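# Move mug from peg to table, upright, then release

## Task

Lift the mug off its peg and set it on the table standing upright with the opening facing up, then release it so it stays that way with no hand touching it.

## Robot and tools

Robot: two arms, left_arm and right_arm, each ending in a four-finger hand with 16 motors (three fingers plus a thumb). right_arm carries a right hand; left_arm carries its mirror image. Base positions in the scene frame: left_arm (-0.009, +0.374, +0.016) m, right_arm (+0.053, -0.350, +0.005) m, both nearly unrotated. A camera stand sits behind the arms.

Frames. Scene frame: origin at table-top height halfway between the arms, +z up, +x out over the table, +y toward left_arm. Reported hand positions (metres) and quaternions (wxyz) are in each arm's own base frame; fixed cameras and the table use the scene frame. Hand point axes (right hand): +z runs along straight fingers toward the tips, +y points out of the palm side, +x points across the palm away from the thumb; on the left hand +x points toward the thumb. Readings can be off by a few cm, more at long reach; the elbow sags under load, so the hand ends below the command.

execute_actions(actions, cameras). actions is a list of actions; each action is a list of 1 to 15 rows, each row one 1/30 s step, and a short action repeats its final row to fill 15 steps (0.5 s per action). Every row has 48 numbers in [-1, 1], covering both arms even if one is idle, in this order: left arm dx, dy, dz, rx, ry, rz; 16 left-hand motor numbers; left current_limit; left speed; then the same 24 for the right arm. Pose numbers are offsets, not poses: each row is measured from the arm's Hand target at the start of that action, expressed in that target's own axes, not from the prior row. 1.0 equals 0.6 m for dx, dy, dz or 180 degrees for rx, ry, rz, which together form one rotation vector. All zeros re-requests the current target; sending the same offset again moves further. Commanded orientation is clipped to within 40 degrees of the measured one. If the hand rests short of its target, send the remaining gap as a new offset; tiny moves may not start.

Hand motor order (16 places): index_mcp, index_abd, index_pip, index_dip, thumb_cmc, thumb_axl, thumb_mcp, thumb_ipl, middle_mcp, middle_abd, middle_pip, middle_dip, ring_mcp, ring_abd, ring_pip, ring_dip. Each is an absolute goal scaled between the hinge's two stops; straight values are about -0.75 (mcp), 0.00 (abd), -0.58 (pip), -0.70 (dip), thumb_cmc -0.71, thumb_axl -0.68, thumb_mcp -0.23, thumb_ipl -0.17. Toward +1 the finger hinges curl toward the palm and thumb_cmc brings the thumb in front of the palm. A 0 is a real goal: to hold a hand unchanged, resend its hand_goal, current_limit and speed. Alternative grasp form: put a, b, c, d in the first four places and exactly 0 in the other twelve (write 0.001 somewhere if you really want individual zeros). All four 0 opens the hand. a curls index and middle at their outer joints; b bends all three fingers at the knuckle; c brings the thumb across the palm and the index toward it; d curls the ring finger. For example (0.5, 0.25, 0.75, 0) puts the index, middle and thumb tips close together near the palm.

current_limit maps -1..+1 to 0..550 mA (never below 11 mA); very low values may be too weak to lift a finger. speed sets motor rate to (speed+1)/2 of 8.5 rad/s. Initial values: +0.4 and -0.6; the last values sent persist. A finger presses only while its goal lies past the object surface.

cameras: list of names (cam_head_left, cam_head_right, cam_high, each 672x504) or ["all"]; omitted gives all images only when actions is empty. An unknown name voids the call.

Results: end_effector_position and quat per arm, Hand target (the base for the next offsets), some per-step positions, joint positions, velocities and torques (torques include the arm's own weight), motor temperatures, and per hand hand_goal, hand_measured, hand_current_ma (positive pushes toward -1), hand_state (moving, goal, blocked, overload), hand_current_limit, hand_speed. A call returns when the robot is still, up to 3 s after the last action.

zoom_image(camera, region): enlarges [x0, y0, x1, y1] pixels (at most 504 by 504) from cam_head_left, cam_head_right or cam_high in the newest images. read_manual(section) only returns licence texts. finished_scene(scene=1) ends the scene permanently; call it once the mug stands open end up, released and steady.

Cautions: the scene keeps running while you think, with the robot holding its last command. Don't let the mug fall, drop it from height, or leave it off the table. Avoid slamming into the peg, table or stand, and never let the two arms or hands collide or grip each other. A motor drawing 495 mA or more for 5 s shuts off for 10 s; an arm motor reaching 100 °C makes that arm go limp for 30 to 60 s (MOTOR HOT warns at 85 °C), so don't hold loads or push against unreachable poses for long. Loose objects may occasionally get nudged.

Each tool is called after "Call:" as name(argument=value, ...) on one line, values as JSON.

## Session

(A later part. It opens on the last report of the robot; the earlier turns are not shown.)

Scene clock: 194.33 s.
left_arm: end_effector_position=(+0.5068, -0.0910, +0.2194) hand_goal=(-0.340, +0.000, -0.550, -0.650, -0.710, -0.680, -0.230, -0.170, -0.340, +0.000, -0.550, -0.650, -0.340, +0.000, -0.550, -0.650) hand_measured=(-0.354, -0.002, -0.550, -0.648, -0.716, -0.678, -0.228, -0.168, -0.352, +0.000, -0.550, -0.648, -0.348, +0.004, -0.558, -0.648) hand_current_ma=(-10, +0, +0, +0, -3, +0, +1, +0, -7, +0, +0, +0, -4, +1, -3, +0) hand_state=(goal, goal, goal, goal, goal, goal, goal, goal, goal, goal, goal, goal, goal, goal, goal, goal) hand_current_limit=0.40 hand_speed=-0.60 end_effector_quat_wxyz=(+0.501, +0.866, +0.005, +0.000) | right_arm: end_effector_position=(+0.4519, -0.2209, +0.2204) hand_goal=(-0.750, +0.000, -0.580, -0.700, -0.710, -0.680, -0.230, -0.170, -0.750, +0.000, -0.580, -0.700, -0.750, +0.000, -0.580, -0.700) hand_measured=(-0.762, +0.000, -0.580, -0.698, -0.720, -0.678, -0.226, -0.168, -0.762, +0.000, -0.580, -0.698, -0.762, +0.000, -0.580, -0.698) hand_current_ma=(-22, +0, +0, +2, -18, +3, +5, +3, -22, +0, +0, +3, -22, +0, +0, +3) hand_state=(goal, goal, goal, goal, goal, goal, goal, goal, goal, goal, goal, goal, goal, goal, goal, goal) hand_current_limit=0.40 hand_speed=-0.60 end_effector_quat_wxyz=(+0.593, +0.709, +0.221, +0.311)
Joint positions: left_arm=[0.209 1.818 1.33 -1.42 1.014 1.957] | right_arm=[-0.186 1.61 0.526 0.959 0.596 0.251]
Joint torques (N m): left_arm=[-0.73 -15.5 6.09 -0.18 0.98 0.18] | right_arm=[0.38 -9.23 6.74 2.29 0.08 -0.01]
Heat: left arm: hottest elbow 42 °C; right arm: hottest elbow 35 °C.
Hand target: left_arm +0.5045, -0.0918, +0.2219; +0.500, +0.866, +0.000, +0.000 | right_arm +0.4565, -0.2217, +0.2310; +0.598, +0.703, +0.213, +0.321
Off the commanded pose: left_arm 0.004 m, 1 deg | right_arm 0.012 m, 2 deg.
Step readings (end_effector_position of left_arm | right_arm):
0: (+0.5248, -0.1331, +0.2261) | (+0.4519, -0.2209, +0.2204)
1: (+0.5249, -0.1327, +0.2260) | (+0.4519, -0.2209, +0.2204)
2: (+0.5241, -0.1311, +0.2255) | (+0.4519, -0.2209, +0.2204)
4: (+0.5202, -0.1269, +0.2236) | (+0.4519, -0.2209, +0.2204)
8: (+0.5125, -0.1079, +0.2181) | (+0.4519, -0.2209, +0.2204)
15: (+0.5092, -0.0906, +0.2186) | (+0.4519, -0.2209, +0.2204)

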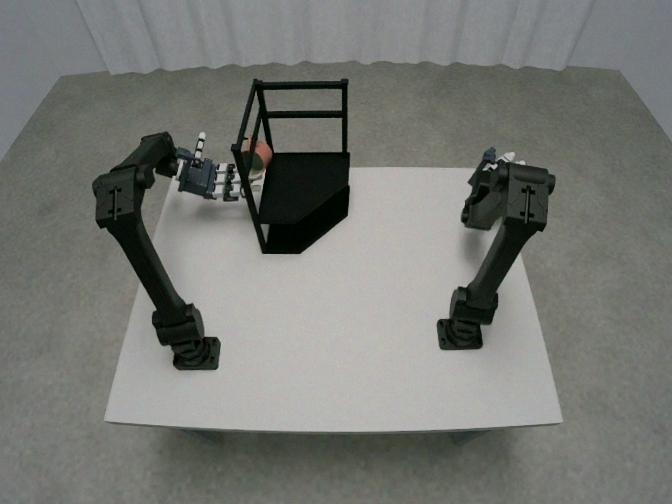

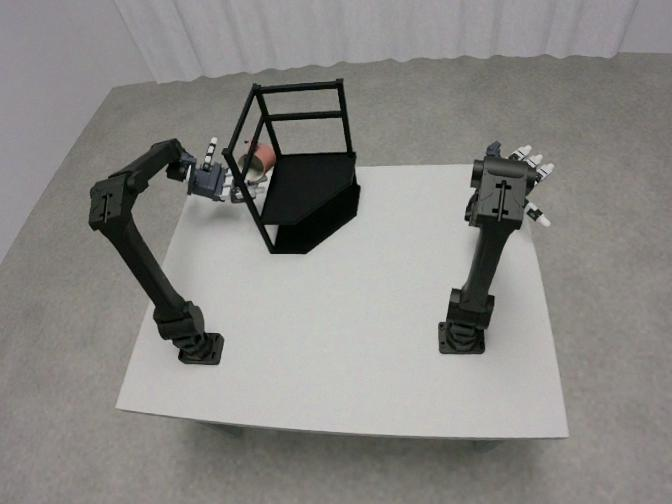

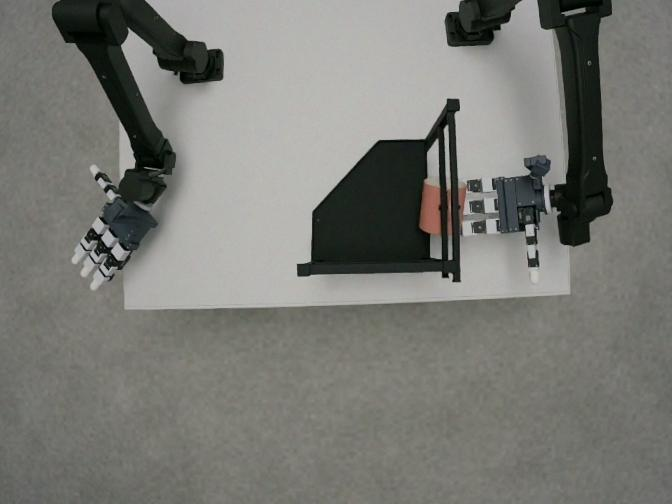

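Call:
execute_actions(actions=[[[0,0.0417,0.0722,0,0,0,-0.34,0.001,-0.55,-0.65,-0.71,-0.68,-0.23,-0.17,-0.34,0,-0.55,-0.65,-0.34,0,-0.55,-0.65,0.4,-0.6,0,0,0,0,0,0,0,0,0,0,0,0,0,0,0,0,0,0,0,0,0,0,0.4,-0.6]]], cameras=["all"])

Call:
zoom_image(camera="cam_high", region=[390, 90, 600, 300])

Call:
zoom_image(camera="cam_head_right", region=[170, 90, 310, 230])

Scene clock: 195.93 s.
left_arm: end_effector_position=(+0.5085, -0.1221, +0.2167) hand_goal=(-0.340, +0.000, -0.550, -0.650, -0.710, -0.680, -0.230, -0.170, -0.340, +0.000, -0.550, -0.650, -0.340, +0.000, -0.550, -0.650) hand_measured=(-0.346, +0.000, -0.550, -0.648, -0.716, -0.678, -0.226, -0.168, -0.340, +0.002, -0.548, -0.648, -0.328, +0.044, -0.548, -0.656) hand_current_ma=(-3, +0, +0, +0, -2, +0, +1, +0, +0, +0, +0, +1, +8, +44, +1, -2) hand_state=(goal, goal, goal, goal, goal, goal, goal, goal, goal, goal, goal, goal, goal, blocked, goal, goal) hand_current_limit=0.40 hand_speed=-0.60 end_effector_quat_wxyz=(+0.497, +0.867, +0.003, +0.009) | right_arm: end_effector_position=(+0.4519, -0.2209, +0.2204) hand_goal=(-0.750, +0.000, -0.580, -0.700, -0.710, -0.680, -0.230, -0.170, -0.750, +0.000, -0.580, -0.700, -0.750, +0.000, -0.580, -0.700) hand_measured=(-0.762, +0.000, -0.580, -0.698, -0.720, -0.678, -0.226, -0.168, -0.762, +0.000, -0.580, -0.698, -0.762, +0.000, -0.580, -0.698) hand_current_ma=(-22, +0, +0, +2, -18, +3, +5, +3, -22, +0, +0, +3, -22, +0, +0, +3) hand_state=(goal, goal, goal, goal, goal, goal, goal, goal, goal, goal, goal, goal, goal, goal, goal, goal) hand_current_limit=0.40 hand_speed=-0.60 end_effector_quat_wxyz=(+0.593, +0.709, +0.221, +0.311)
Joint positions: left_arm=[0.146 1.784 1.283 -1.278 1.029 1.828] | right_arm=[-0.186 1.61 0.526 0.959 0.596 0.251]
Joint torques (N m): left_arm=[-3.96 -16.67 5.6 0.7 1.45 -0.27] | right_arm=[0.32 -9.29 6.75 2.28 0.07 0]
Heat: left arm: hottest elbow 42 °C; right arm: hottest elbow 35 °C.
Hand target: left_arm +0.5045, -0.1418, +0.2219; +0.500, +0.866, +0.000, +0.000 | right_arm +0.4565, -0.2217, +0.2310; +0.598, +0.703, +0.213, +0.321
Off the commanded pose: left_arm 0.021 m, 1 deg | right_arm 0.012 m, 2 deg.
Step readings (end_effector_position of left_arm | right_arm):
0: (+0.5067, -0.0910, +0.2194) | (+0.4519, -0.2209, +0.2204)
1: (+0.5068, -0.0910, +0.2194) | (+0.4519, -0.2209, +0.2204)
2: (+0.5070, -0.0929, +0.2188) | (+0.4519, -0.2209, +0.2204)
4: (+0.5080, -0.0986, +0.2162) | (+0.4519, -0.2209, +0.2204)
8: (+0.5059, -0.1220, +0.2152) | (+0.4519, -0.2209, +0.2204)
15: (+0.5078, -0.1222, +0.2174) | (+0.4519, -0.2209, +0.2204)

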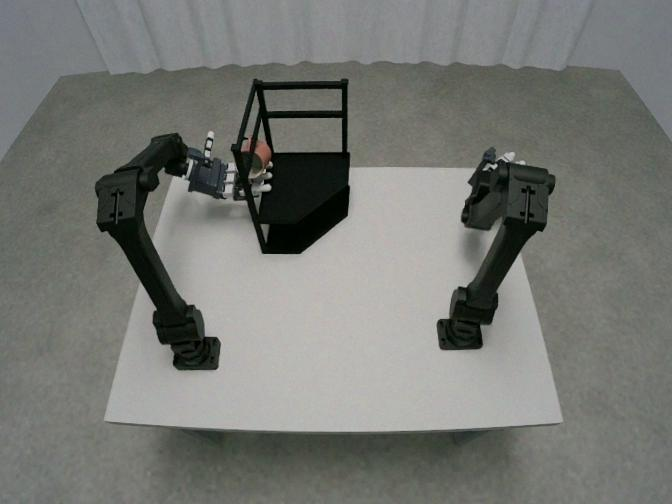

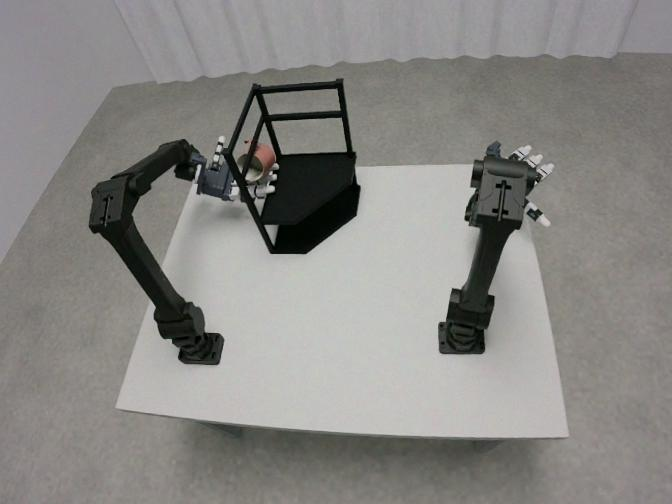

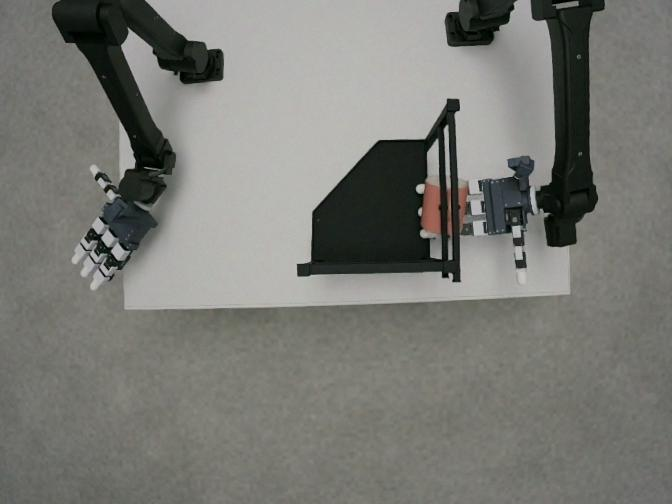

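Scaled by 2.400 from the camera's 672x504 image, which has a finer 960x720 frame.

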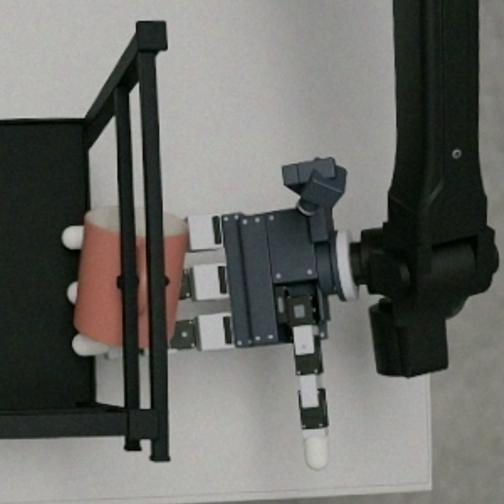

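Scaled by 3.600 from the camera's 672x504 image, which has a finer 960x720 frame.

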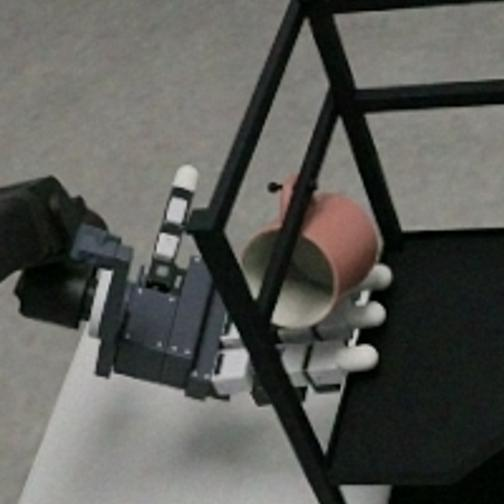

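Call:
execute_actions(actions=[[[-0.0067,0.0005,-0.0461,0,0,0,-0.34,0.001,-0.55,-0.65,-0.71,-0.68,-0.23,-0.17,-0.34,0,-0.55,-0.65,-0.34,0,-0.55,-0.65,0.4,-0.6,0,0,0,0,0,0,0,0,0,0,0,0,0,0,0,0,0,0,0,0,0,0,0.4,-0.6]]], cameras=["all"])

Call:
zoom_image(camera="cam_high", region=[390, 90, 600, 300])

Call:
zoom_image(camera="cam_head_right", region=[170, 90, 310, 230])

Scene clock: 197.90 s.
left_arm: end_effector_position=(+0.4987, -0.1209, +0.2195) hand_goal=(-0.340, +0.000, -0.550, -0.650, -0.710, -0.680, -0.230, -0.170, -0.340, +0.000, -0.550, -0.650, -0.340, +0.000, -0.550, -0.650) hand_measured=(-0.348, +0.000, -0.550, -0.648, -0.716, -0.678, -0.226, -0.168, -0.346, +0.002, -0.550, -0.648, -0.348, -0.002, -0.552, -0.654) hand_current_ma=(-3, +0, +0, +0, -2, +0, +1, +0, -2, +0, +0, +1, -4, +0, +0, -1) hand_state=(goal, goal, goal, goal, goal, goal, goal, goal, goal, goal, goal, goal, goal, goal, goal, goal) hand_current_limit=0.40 hand_speed=-0.60 end_effector_quat_wxyz=(+0.502, +0.864, +0.011, -0.017) | right_arm: end_effector_position=(+0.4519, -0.2209, +0.2204) hand_goal=(-0.750, +0.000, -0.580, -0.700, -0.710, -0.680, -0.230, -0.170, -0.750, +0.000, -0.580, -0.700, -0.750, +0.000, -0.580, -0.700) hand_measured=(-0.762, +0.000, -0.580, -0.698, -0.720, -0.678, -0.226, -0.168, -0.762, +0.000, -0.580, -0.698, -0.762, +0.000, -0.580, -0.698) hand_current_ma=(-22, +0, +0, +2, -18, +3, +5, +3, -22, +0, +0, +3, -22, +0, +0, +3) hand_state=(goal, goal, goal, goal, goal, goal, goal, goal, goal, goal, goal, goal, goal, goal, goal, goal) hand_current_limit=0.40 hand_speed=-0.60 end_effector_quat_wxyz=(+0.593, +0.709, +0.221, +0.311)
Joint positions: left_arm=[0.151 1.783 1.283 -1.365 1.028 1.864] | right_arm=[-0.186 1.61 0.526 0.959 0.596 0.251]
Joint torques (N m): left_arm=[0.03 -15.97 7.41 -0.09 1 0.27] | right_arm=[0.32 -9.29 6.71 2.28 0.08 -0.01]
Heat: left arm: hottest elbow 42 °C; right arm: hottest elbow 35 °C.
Hand target: left_arm +0.5004, -0.1181, +0.2360; +0.500, +0.866, +0.000, +0.000 | right_arm +0.4565, -0.2217, +0.2310; +0.598, +0.703, +0.213, +0.321
Off the commanded pose: left_arm 0.017 m, 2 deg | right_arm 0.012 m, 2 deg.
Step readings (end_effector_position of left_arm | right_arm):
0: (+0.5085, -0.1221, +0.2167) | (+0.4519, -0.2209, +0.2204)
1: (+0.5085, -0.1221, +0.2167) | (+0.4519, -0.2209, +0.2204)
2: (+0.5082, -0.1215, +0.2166) | (+0.4519, -0.2209, +0.2204)
4: (+0.5066, -0.1207, +0.2172) | (+0.4519, -0.2209, +0.2204)
8: (+0.5025, -0.1204, +0.2184) | (+0.4519, -0.2209, +0.2204)
15: (+0.4994, -0.1208, +0.2193) | (+0.4519, -0.2209, +0.2204)

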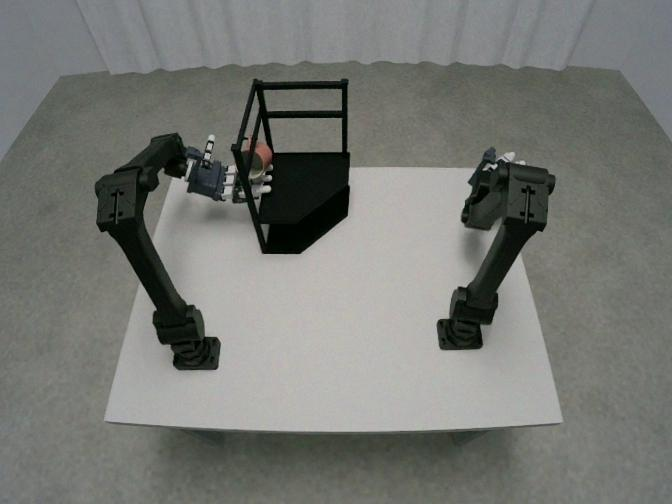

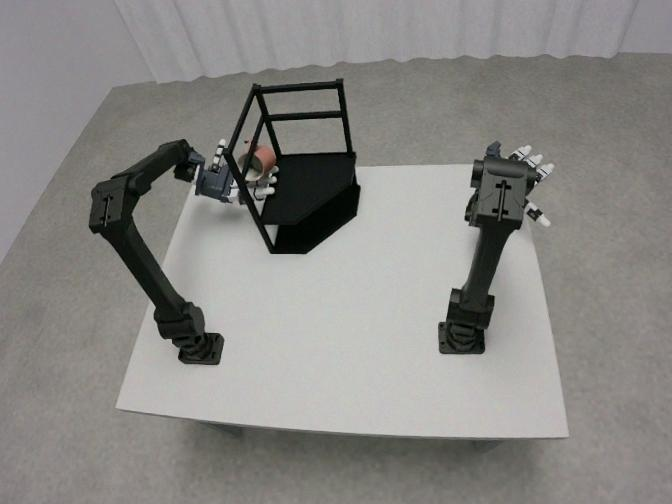

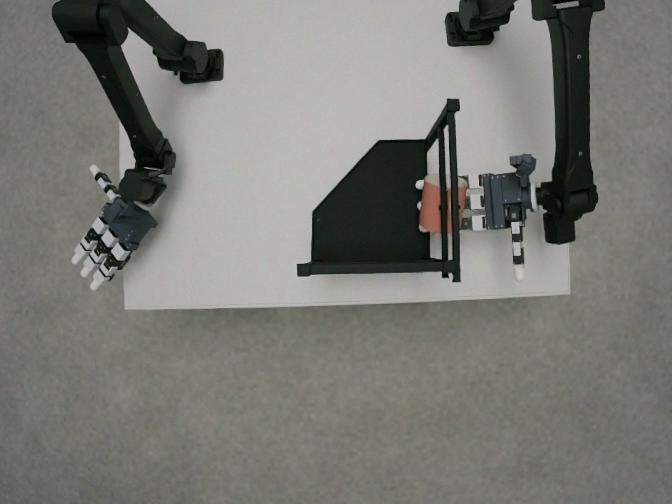

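Scaled by 2.400 from the camera's 672x504 image, which has a finer 960x720 frame.

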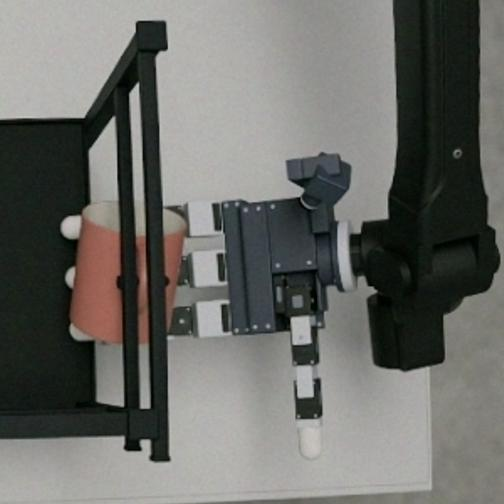

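Scaled by 3.600 from the camera's 672x504 image, which has a finer 960x720 frame.

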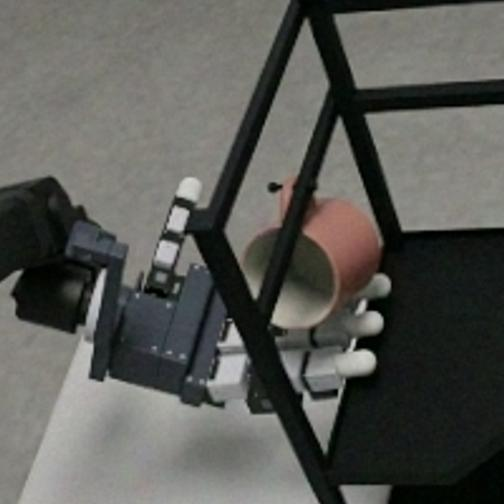

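Call:
execute_actions(actions=[[[0,0.0365,0.0367,0,0,0,-0.34,0.001,-0.55,-0.65,-0.71,-0.68,-0.23,-0.17,-0.34,0,-0.55,-0.65,-0.34,0,-0.55,-0.65,0.4,-0.6,0,0,0,0,0,0,0,0,0,0,0,0,0,0,0,0,0,0,0,0,0,0,0.4,-0.6]]], cameras=["all"])

Call:
zoom_image(camera="cam_high", region=[390, 90, 600, 300])

Call:
zoom_image(camera="cam_head_right", region=[170, 90, 310, 230])

Scene clock: 199.30 s.
left_arm: end_effector_position=(+0.5036, -0.1327, +0.2326) hand_goal=(-0.340, +0.000, -0.550, -0.650, -0.710, -0.680, -0.230, -0.170, -0.340, +0.000, -0.550, -0.650, -0.340, +0.000, -0.550, -0.650) hand_measured=(-0.354, +0.000, -0.554, -0.648, -0.716, -0.678, -0.226, -0.168, -0.348, +0.002, -0.550, -0.648, -0.372, +0.026, -0.568, -0.654) hand_current_ma=(-9, +0, -1, +0, -2, +0, +1, +0, -3, +0, +0, +1, -37, +19, -14, -1) hand_state=(goal, goal, goal, goal, goal, goal, goal, goal, goal, goal, goal, goal, blocked, blocked, goal, goal) hand_current_limit=0.40 hand_speed=-0.60 end_effector_quat_wxyz=(+0.496, +0.868, +0.007, +0.000) | right_arm: end_effector_position=(+0.4519, -0.2209, +0.2204) hand_goal=(-0.750, +0.000, -0.580, -0.700, -0.710, -0.680, -0.230, -0.170, -0.750, +0.000, -0.580, -0.700, -0.750, +0.000, -0.580, -0.700) hand_measured=(-0.762, +0.000, -0.580, -0.698, -0.720, -0.678, -0.226, -0.168, -0.762, +0.000, -0.580, -0.698, -0.762, +0.000, -0.580, -0.698) hand_current_ma=(-22, +0, +0, +2, -18, +3, +5, +3, -22, +0, +0, +3, -22, +0, +0, +3) hand_state=(goal, goal, goal, goal, goal, goal, goal, goal, goal, goal, goal, goal, goal, goal, goal, goal) hand_current_limit=0.40 hand_speed=-0.60 end_effector_quat_wxyz=(+0.593, +0.709, +0.221, +0.311)
Joint positions: left_arm=[0.125 1.748 1.283 -1.302 1.027 1.791] | right_arm=[-0.186 1.61 0.526 0.959 0.596 0.251]
Joint torques (N m): left_arm=[-1.85 -15.97 6.19 0.5 1.57 -0.18] | right_arm=[0.21 -9.23 6.69 2.32 0.06 -0.01]
Heat: left arm: hottest elbow 42 °C; right arm: hottest elbow 35 °C.
Hand target: left_arm +0.5005, -0.1481, +0.2441; +0.500, +0.866, +0.000, +0.000 | right_arm +0.4565, -0.2217, +0.2310; +0.598, +0.703, +0.213, +0.321
Off the commanded pose: left_arm 0.019 m, 1 deg | right_arm 0.012 m, 2 deg.
Step readings (end_effector_position of left_arm | right_arm):
0: (+0.4987, -0.1209, +0.2195) | (+0.4519, -0.2209, +0.2204)
1: (+0.4987, -0.1209, +0.2195) | (+0.4519, -0.2209, +0.2204)
2: (+0.4990, -0.1211, +0.2198) | (+0.4519, -0.2209, +0.2204)
4: (+0.5007, -0.1236, +0.2213) | (+0.4519, -0.2209, +0.2204)
8: (+0.5015, -0.1320, +0.2286) | (+0.4519, -0.2209, +0.2204)
15: (+0.5030, -0.1328, +0.2328) | (+0.4519, -0.2209, +0.2204)

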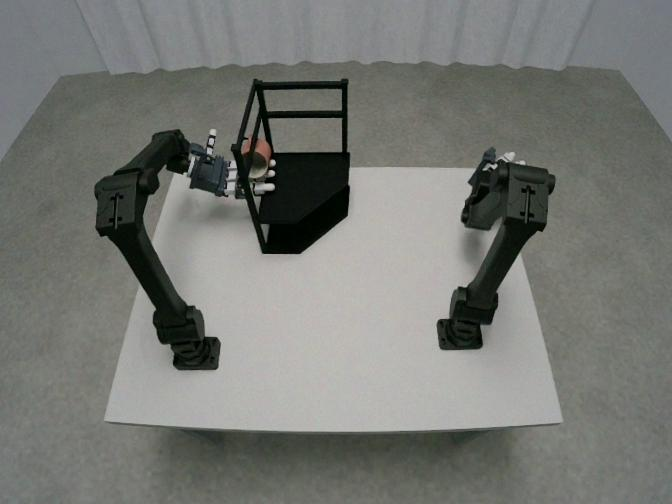

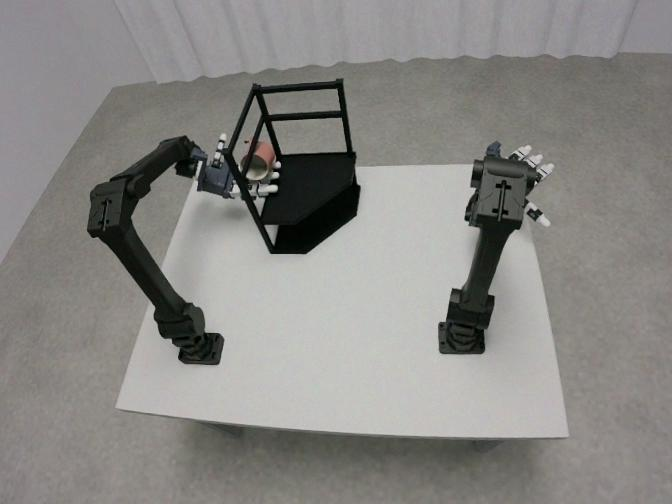

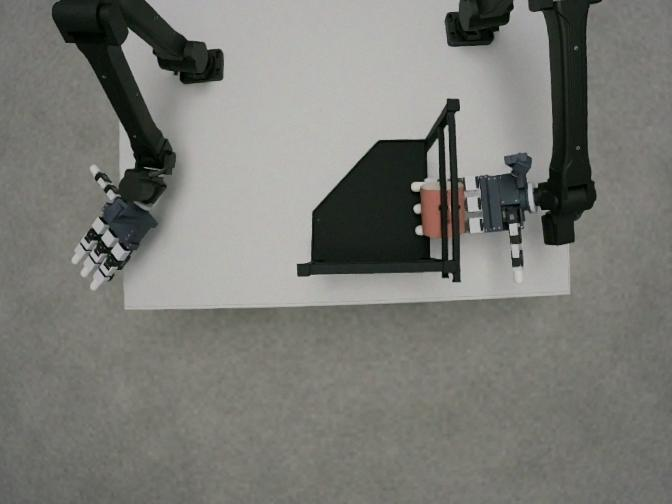

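Scaled by 2.400 from the camera's 672x504 image, which has a finer 960x720 frame.

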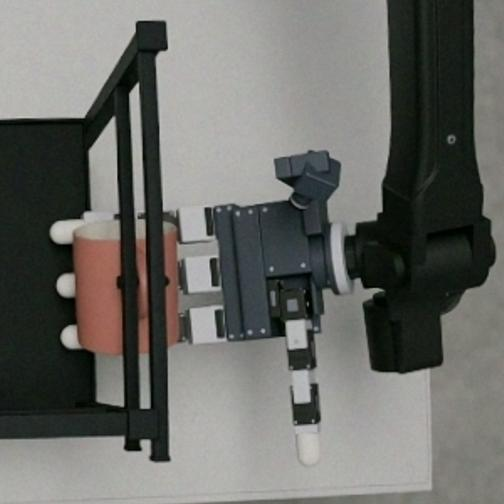

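Scaled by 3.600 from the camera's 672x504 image, which has a finer 960x720 frame.

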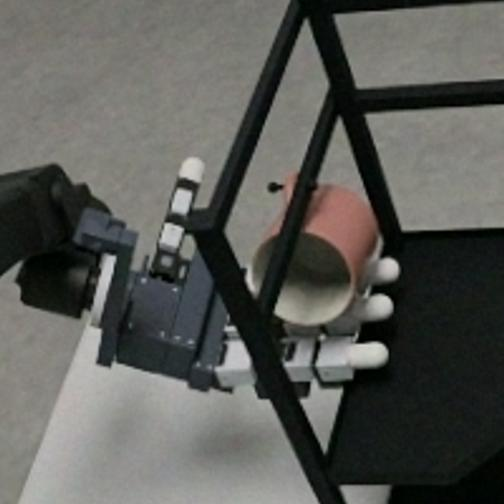

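Call:
execute_actions(actions=[[[0,0.0462,0.06,0,0,0,-0.31,0.001,-0.45,-0.55,-0.71,-0.68,-0.23,-0.17,-0.31,0,-0.45,-0.55,-0.31,0,-0.45,-0.55,0.4,-0.6,0,0,0,0,0,0,0,0,0,0,0,0,0,0,0,0,0,0,0,0,0,0,0.4,-0.6]]], cameras=["all"])

Call:
zoom_image(camera="cam_high", region=[390, 90, 600, 300])

Call:
zoom_image(camera="cam_head_right", region=[170, 90, 310, 230])

Scene clock: 201.07 s.
left_arm: end_effector_position=(+0.5055, -0.1336, +0.2315) hand_goal=(-0.310, +0.000, -0.450, -0.550, -0.710, -0.680, -0.230, -0.170, -0.310, +0.000, -0.450, -0.550, -0.310, +0.000, -0.450, -0.550) hand_measured=(-0.352, -0.002, -0.484, -0.556, -0.716, -0.678, -0.226, -0.168, -0.328, +0.002, -0.458, -0.554, -0.358, +0.100, -0.526, -0.554) hand_current_ma=(-56, +0, -35, -2, -2, +0, +1, +0, -15, +0, -3, -1, -73, +173, -136, -1) hand_state=(blocked, goal, blocked, goal, goal, goal, goal, goal, goal, goal, goal, goal, blocked, blocked, blocked, goal) hand_current_limit=0.40 hand_speed=-0.60 end_effector_quat_wxyz=(+0.480, +0.877, +0.024, +0.017) | right_arm: end_effector_position=(+0.4519, -0.2209, +0.2204) hand_goal=(-0.750, +0.000, -0.580, -0.700, -0.710, -0.680, -0.230, -0.170, -0.750, +0.000, -0.580, -0.700, -0.750, +0.000, -0.580, -0.700) hand_measured=(-0.762, +0.000, -0.580, -0.698, -0.720, -0.678, -0.226, -0.168, -0.762, +0.000, -0.580, -0.698, -0.762, +0.000, -0.580, -0.698) hand_current_ma=(-22, +0, +0, +2, -18, +3, +5, +3, -22, +0, +0, +3, -22, +0, +0, +3) hand_state=(goal, goal, goal, goal, goal, goal, goal, goal, goal, goal, goal, goal, goal, goal, goal, goal) hand_current_limit=0.40 hand_speed=-0.60 end_effector_quat_wxyz=(+0.593, +0.709, +0.221, +0.311)
Joint positions: left_arm=[0.121 1.705 1.244 -1.202 0.998 1.688] | right_arm=[-0.186 1.61 0.526 0.959 0.596 0.251]
Joint torques (N m): left_arm=[-9 -15.97 6.83 1.39 2.96 -0.62] | right_arm=[0.38 -9.23 6.74 2.3 0.06 -0.01]
Heat: left arm: hottest elbow 42 °C; right arm: hottest elbow 35 °C.
Hand target: left_arm +0.5004, -0.1931, +0.2500; +0.500, +0.866, +0.000, +0.000 | right_arm +0.4565, -0.2217, +0.2310; +0.598, +0.703, +0.213, +0.321
Off the commanded pose: left_arm 0.063 m, 4 deg | right_arm 0.012 m, 2 deg.
Step readings (end_effector_position of left_arm | right_arm):
0: (+0.5036, -0.1327, +0.2325) | (+0.4519, -0.2209, +0.2204)
1: (+0.5037, -0.1329, +0.2323) | (+0.4519, -0.2209, +0.2204)
2: (+0.5040, -0.1334, +0.2313) | (+0.4519, -0.2209, +0.2204)
4: (+0.5051, -0.1331, +0.2296) | (+0.4519, -0.2209, +0.2204)
8: (+0.5051, -0.1337, +0.2309) | (+0.4519, -0.2209, +0.2204)
15: (+0.5054, -0.1337, +0.2314) | (+0.4519, -0.2209, +0.2204)

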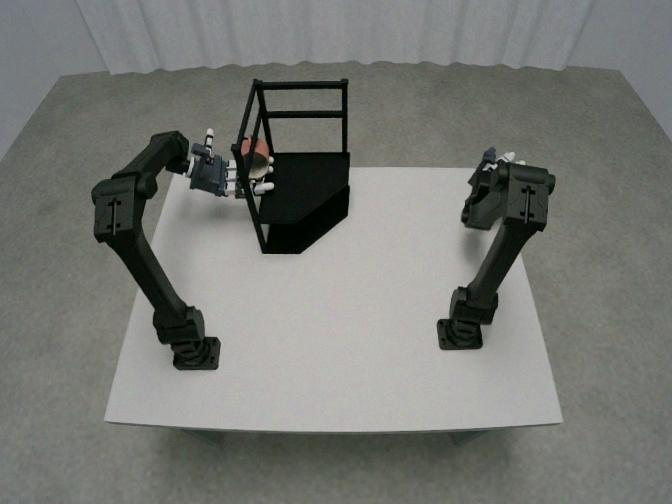

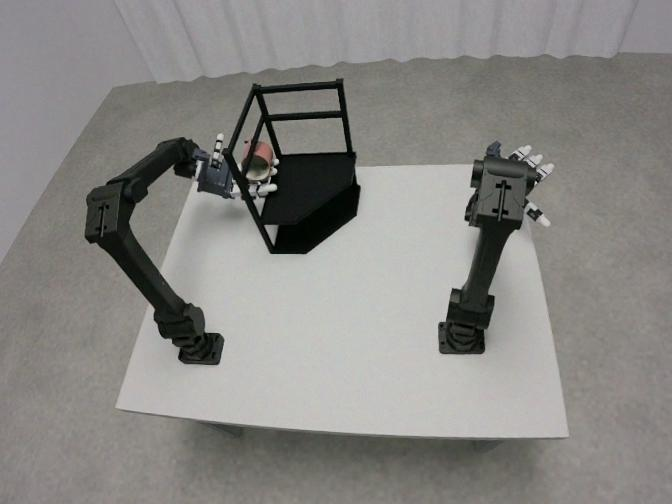

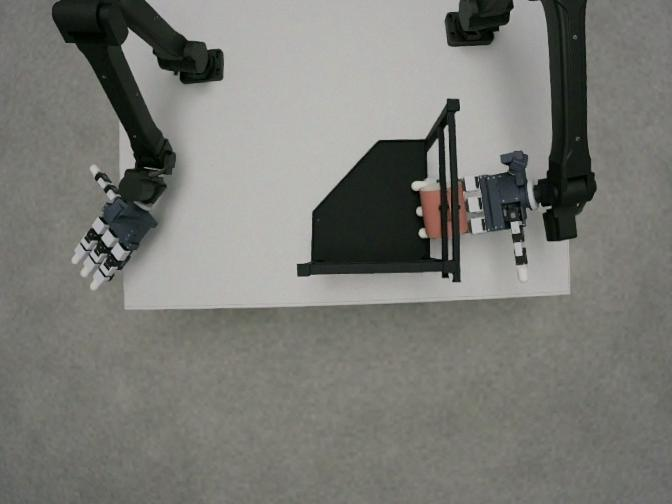

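Scaled by 2.400 from the camera's 672x504 image, which has a finer 960x720 frame.

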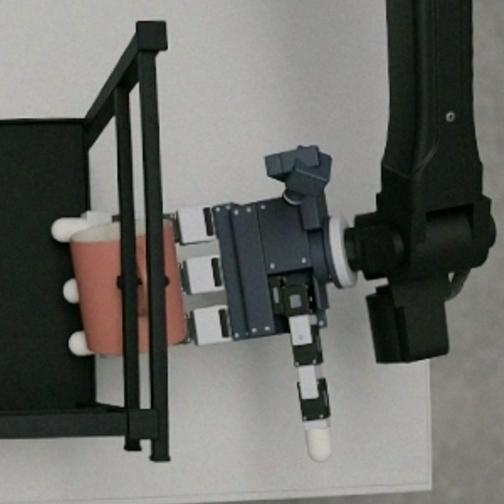

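Scaled by 3.600 from the camera's 672x504 image, which has a finer 960x720 frame.

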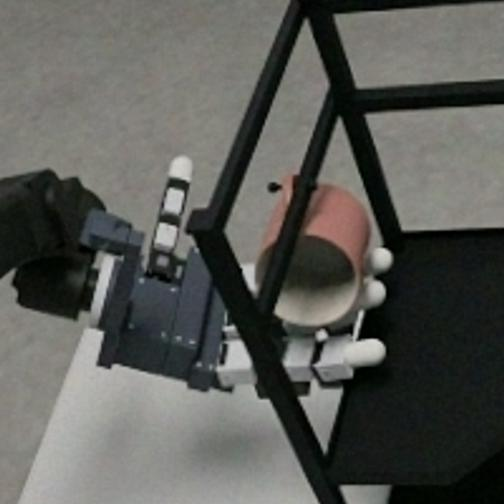

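Call:
execute_actions(actions=[[[0.0033,-0.0515,-0.0992,0,0,0,-0.33,0.001,-0.55,-0.65,-0.71,-0.68,-0.23,-0.17,-0.33,0,-0.55,-0.65,-0.33,0,-0.55,-0.65,0.4,-0.6,0,0,0,0,0,0,0,0,0,0,0,0,0,0,0,0,0,0,0,0,0,0,0.4,-0.6]]], cameras=["all"])

Call:
zoom_image(camera="cam_high", region=[390, 90, 600, 300])

Call:
zoom_image(camera="cam_head_right", region=[200, 110, 290, 200])

Call:
zoom_image(camera="cam_head_left", region=[200, 110, 290, 200])

Scene clock: 206.33 s.
left_arm: end_effector_position=(+0.4870, -0.1302, +0.2323) hand_goal=(-0.330, +0.000, -0.550, -0.650, -0.710, -0.680, -0.230, -0.170, -0.330, +0.000, -0.550, -0.650, -0.330, +0.000, -0.550, -0.650) hand_measured=(-0.358, -0.002, -0.560, -0.648, -0.716, -0.678, -0.226, -0.168, -0.338, +0.002, -0.550, -0.648, -0.362, -0.008, -0.564, -0.648) hand_current_ma=(-29, +0, -5, +0, -2, +0, +1, +0, -3, +0, +0, +1, -36, -3, -8, +0) hand_state=(blocked, goal, goal, goal, goal, goal, goal, goal, goal, goal, goal, goal, blocked, goal, goal, goal) hand_current_limit=0.40 hand_speed=-0.60 end_effector_quat_wxyz=(+0.499, +0.866, +0.017, -0.025) | right_arm: end_effector_position=(+0.4519, -0.2209, +0.2204) hand_goal=(-0.750, +0.000, -0.580, -0.700, -0.710, -0.680, -0.230, -0.170, -0.750, +0.000, -0.580, -0.700, -0.750, +0.000, -0.580, -0.700) hand_measured=(-0.762, +0.000, -0.580, -0.698, -0.720, -0.678, -0.226, -0.168, -0.762, +0.000, -0.580, -0.698, -0.762, +0.000, -0.580, -0.698) hand_current_ma=(-22, +0, +0, +2, -18, +3, +5, +3, -22, +0, +0, +3, -22, +0, +0, +3) hand_state=(goal, goal, goal, goal, goal, goal, goal, goal, goal, goal, goal, goal, goal, goal, goal, goal) hand_current_limit=0.40 hand_speed=-0.60 end_effector_quat_wxyz=(+0.593, +0.709, +0.221, +0.311)
Joint positions: left_arm=[0.135 1.731 1.254 -1.372 1.024 1.823] | right_arm=[-0.186 1.61 0.526 0.959 0.596 0.251]
Joint torques (N m): left_arm=[0.26 -13.22 10.66 -0.44 1.3 0.32] | right_arm=[0.32 -9.17 6.72 2.32 0.08 -0.01]
Motor temperatures (°C): left_arm=[27 30 42 27 31 26] | right_arm=[28 29 35 26 24 27]
Heat: left arm: hottest elbow 42 °C; right arm: hottest elbow 35 °C.
Hand target: left_arm +0.5024, -0.1260, +0.2531; +0.500, +0.866, +0.000, +0.000 | right_arm +0.4565, -0.2217, +0.2310; +0.598, +0.703, +0.213, +0.321
Off the commanded pose: left_arm 0.026 m, 4 deg | right_arm 0.012 m, 2 deg.
Step readings (end_effector_position of left_arm | right_arm):
0: (+0.5056, -0.1336, +0.2315) | (+0.4519, -0.2209, +0.2204)
1: (+0.5055, -0.1336, +0.2315) | (+0.4519, -0.2209, +0.2204)
2: (+0.5044, -0.1331, +0.2321) | (+0.4519, -0.2209, +0.2204)
4: (+0.5011, -0.1321, +0.2340) | (+0.4519, -0.2209, +0.2204)
8: (+0.4937, -0.1300, +0.2328) | (+0.4519, -0.2209, +0.2204)
15: (+0.4889, -0.1299, +0.2322) | (+0.4519, -0.2209, +0.2204)

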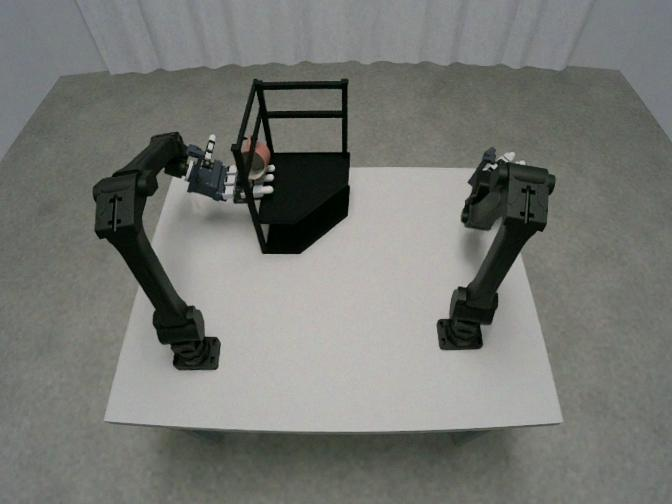

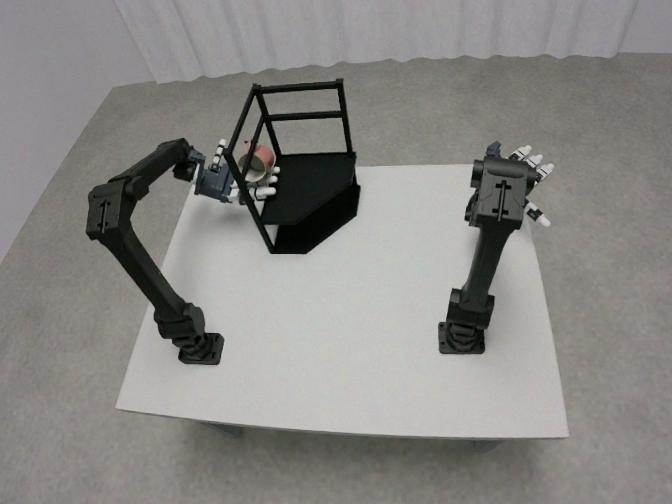

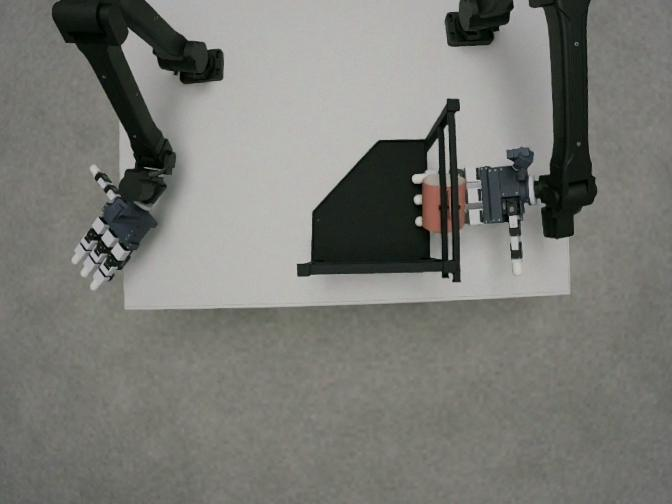

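Scaled by 2.400 from the camera's 672x504 image, which has a finer 960x720 frame.

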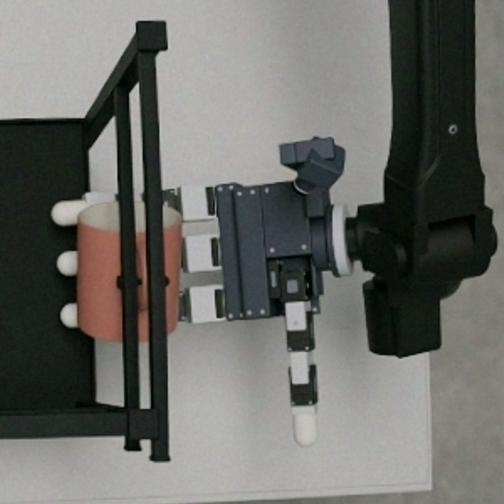

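Scaled by 5.600 from the camera's 672x504 image, which has a finer 960x720 frame.

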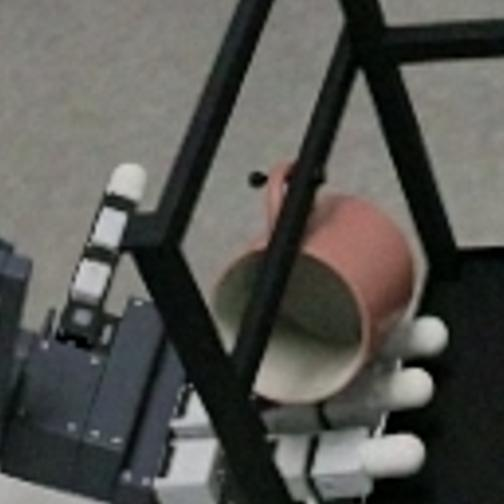

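Scaled by 5.600 from the camera's 672x504 image, which has a finer 960x720 frame.

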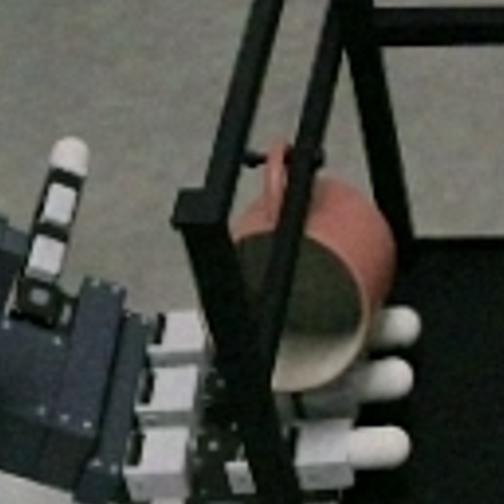

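Call:
execute_actions(actions=[[[0.0167,0.0173,-0.01,0,0,0,-0.33,0.001,-0.55,-0.65,-0.71,-0.68,-0.23,-0.17,-0.33,0,-0.55,-0.65,-0.33,0,-0.55,-0.65,0.4,-0.6,0,0,0,0,0,0,0,0,0,0,0,0,0,0,0,0,0,0,0,0,0,0,0.4,-0.6]]], cameras=["all"])

Call:
zoom_image(camera="cam_high", region=[390, 90, 600, 300])

Call:
zoom_image(camera="cam_head_right", region=[200, 110, 290, 200])

Scene clock: 208.33 s.
left_arm: end_effector_position=(+0.4957, -0.1289, +0.2391) hand_goal=(-0.330, +0.000, -0.550, -0.650, -0.710, -0.680, -0.230, -0.170, -0.330, +0.000, -0.550, -0.650, -0.330, +0.000, -0.550, -0.650) hand_measured=(-0.374, -0.004, -0.568, -0.648, -0.716, -0.678, -0.226, -0.168, -0.338, +0.002, -0.550, -0.648, -0.354, -0.004, -0.558, -0.648) hand_current_ma=(-61, -1, -12, +0, -2, +0, +1, +0, -3, +0, +0, +1, -24, -1, -3, +0) hand_state=(blocked, goal, goal, goal, goal, goal, goal, goal, goal, goal, goal, goal, blocked, goal, goal, goal) hand_current_limit=0.40 hand_speed=-0.60 end_effector_quat_wxyz=(+0.498, +0.866, +0.019, -0.030) | right_arm: end_effector_position=(+0.4519, -0.2209, +0.2204) hand_goal=(-0.750, +0.000, -0.580, -0.700, -0.710, -0.680, -0.230, -0.170, -0.750, +0.000, -0.580, -0.700, -0.750, +0.000, -0.580, -0.700) hand_measured=(-0.762, +0.000, -0.580, -0.698, -0.720, -0.678, -0.226, -0.168, -0.762, +0.000, -0.580, -0.698, -0.762, +0.000, -0.580, -0.698) hand_current_ma=(-22, +0, +0, +2, -18, +3, +5, +3, -22, +0, +0, +3, -22, +0, +0, +3) hand_state=(goal, goal, goal, goal, goal, goal, goal, goal, goal, goal, goal, goal, goal, goal, goal, goal) hand_current_limit=0.40 hand_speed=-0.60 end_effector_quat_wxyz=(+0.593, +0.709, +0.221, +0.311)
Joint positions: left_arm=[0.135 1.746 1.296 -1.41 1.02 1.823] | right_arm=[-0.186 1.61 0.526 0.959 0.596 0.251]
Joint torques (N m): left_arm=[0.38 -13.8 11.15 -0.32 1.49 0.33] | right_arm=[0.44 -9.29 6.71 2.3 0.09 -0.01]
Heat: left arm: hottest elbow 43 °C; right arm: hottest elbow 35 °C.
Hand target: left_arm +0.5125, -0.1260, +0.2650; +0.500, +0.866, +0.000, +0.000 | right_arm +0.4565, -0.2217, +0.2310; +0.598, +0.703, +0.213, +0.321
Off the commanded pose: left_arm 0.031 m, 4 deg | right_arm 0.012 m, 2 deg.
Step readings (end_effector_position of left_arm | right_arm):
0: (+0.4869, -0.1302, +0.2323) | (+0.4519, -0.2209, +0.2204)
1: (+0.4870, -0.1302, +0.2323) | (+0.4519, -0.2209, +0.2204)
2: (+0.4872, -0.1301, +0.2327) | (+0.4519, -0.2209, +0.2204)
4: (+0.4887, -0.1299, +0.2341) | (+0.4519, -0.2209, +0.2204)
8: (+0.4933, -0.1292, +0.2368) | (+0.4519, -0.2209, +0.2204)
15: (+0.4954, -0.1290, +0.2391) | (+0.4519, -0.2209, +0.2204)

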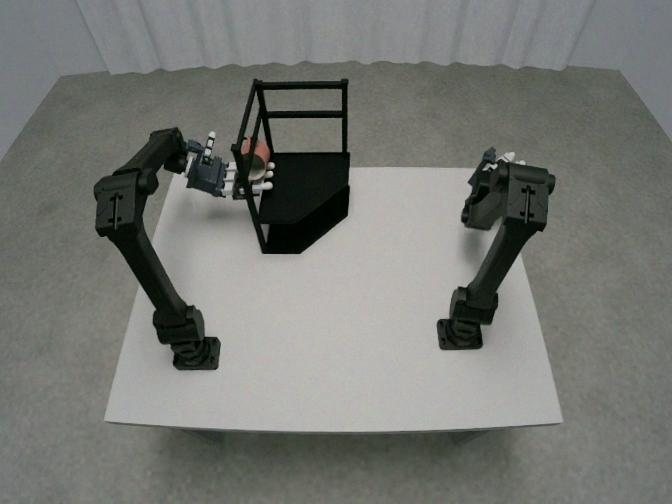

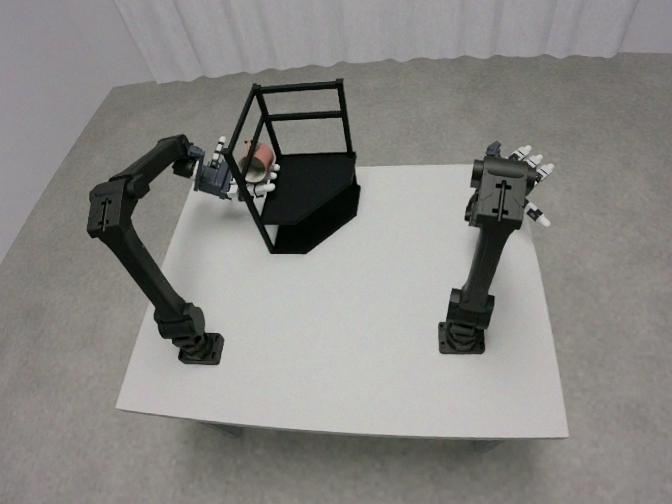

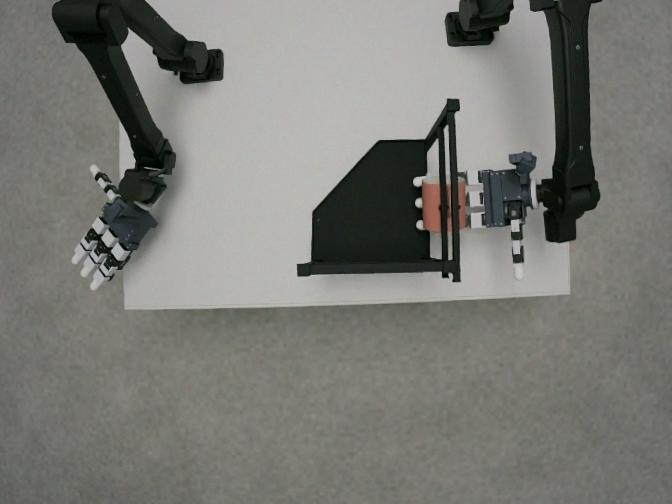

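Scaled by 2.400 from the camera's 672x504 image, which has a finer 960x720 frame.

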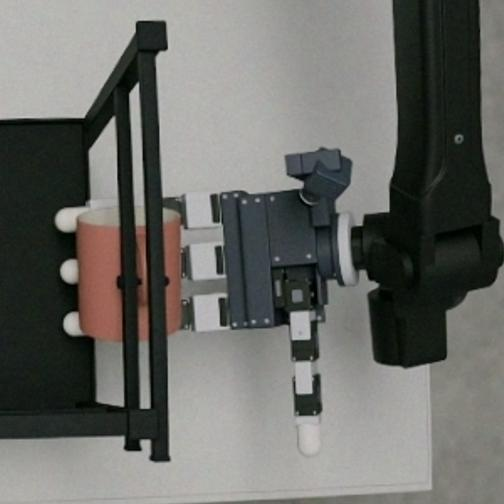

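Scaled by 5.600 from the camera's 672x504 image, which has a finer 960x720 frame.

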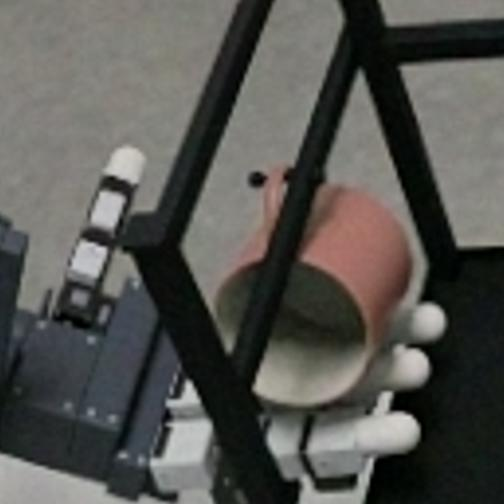

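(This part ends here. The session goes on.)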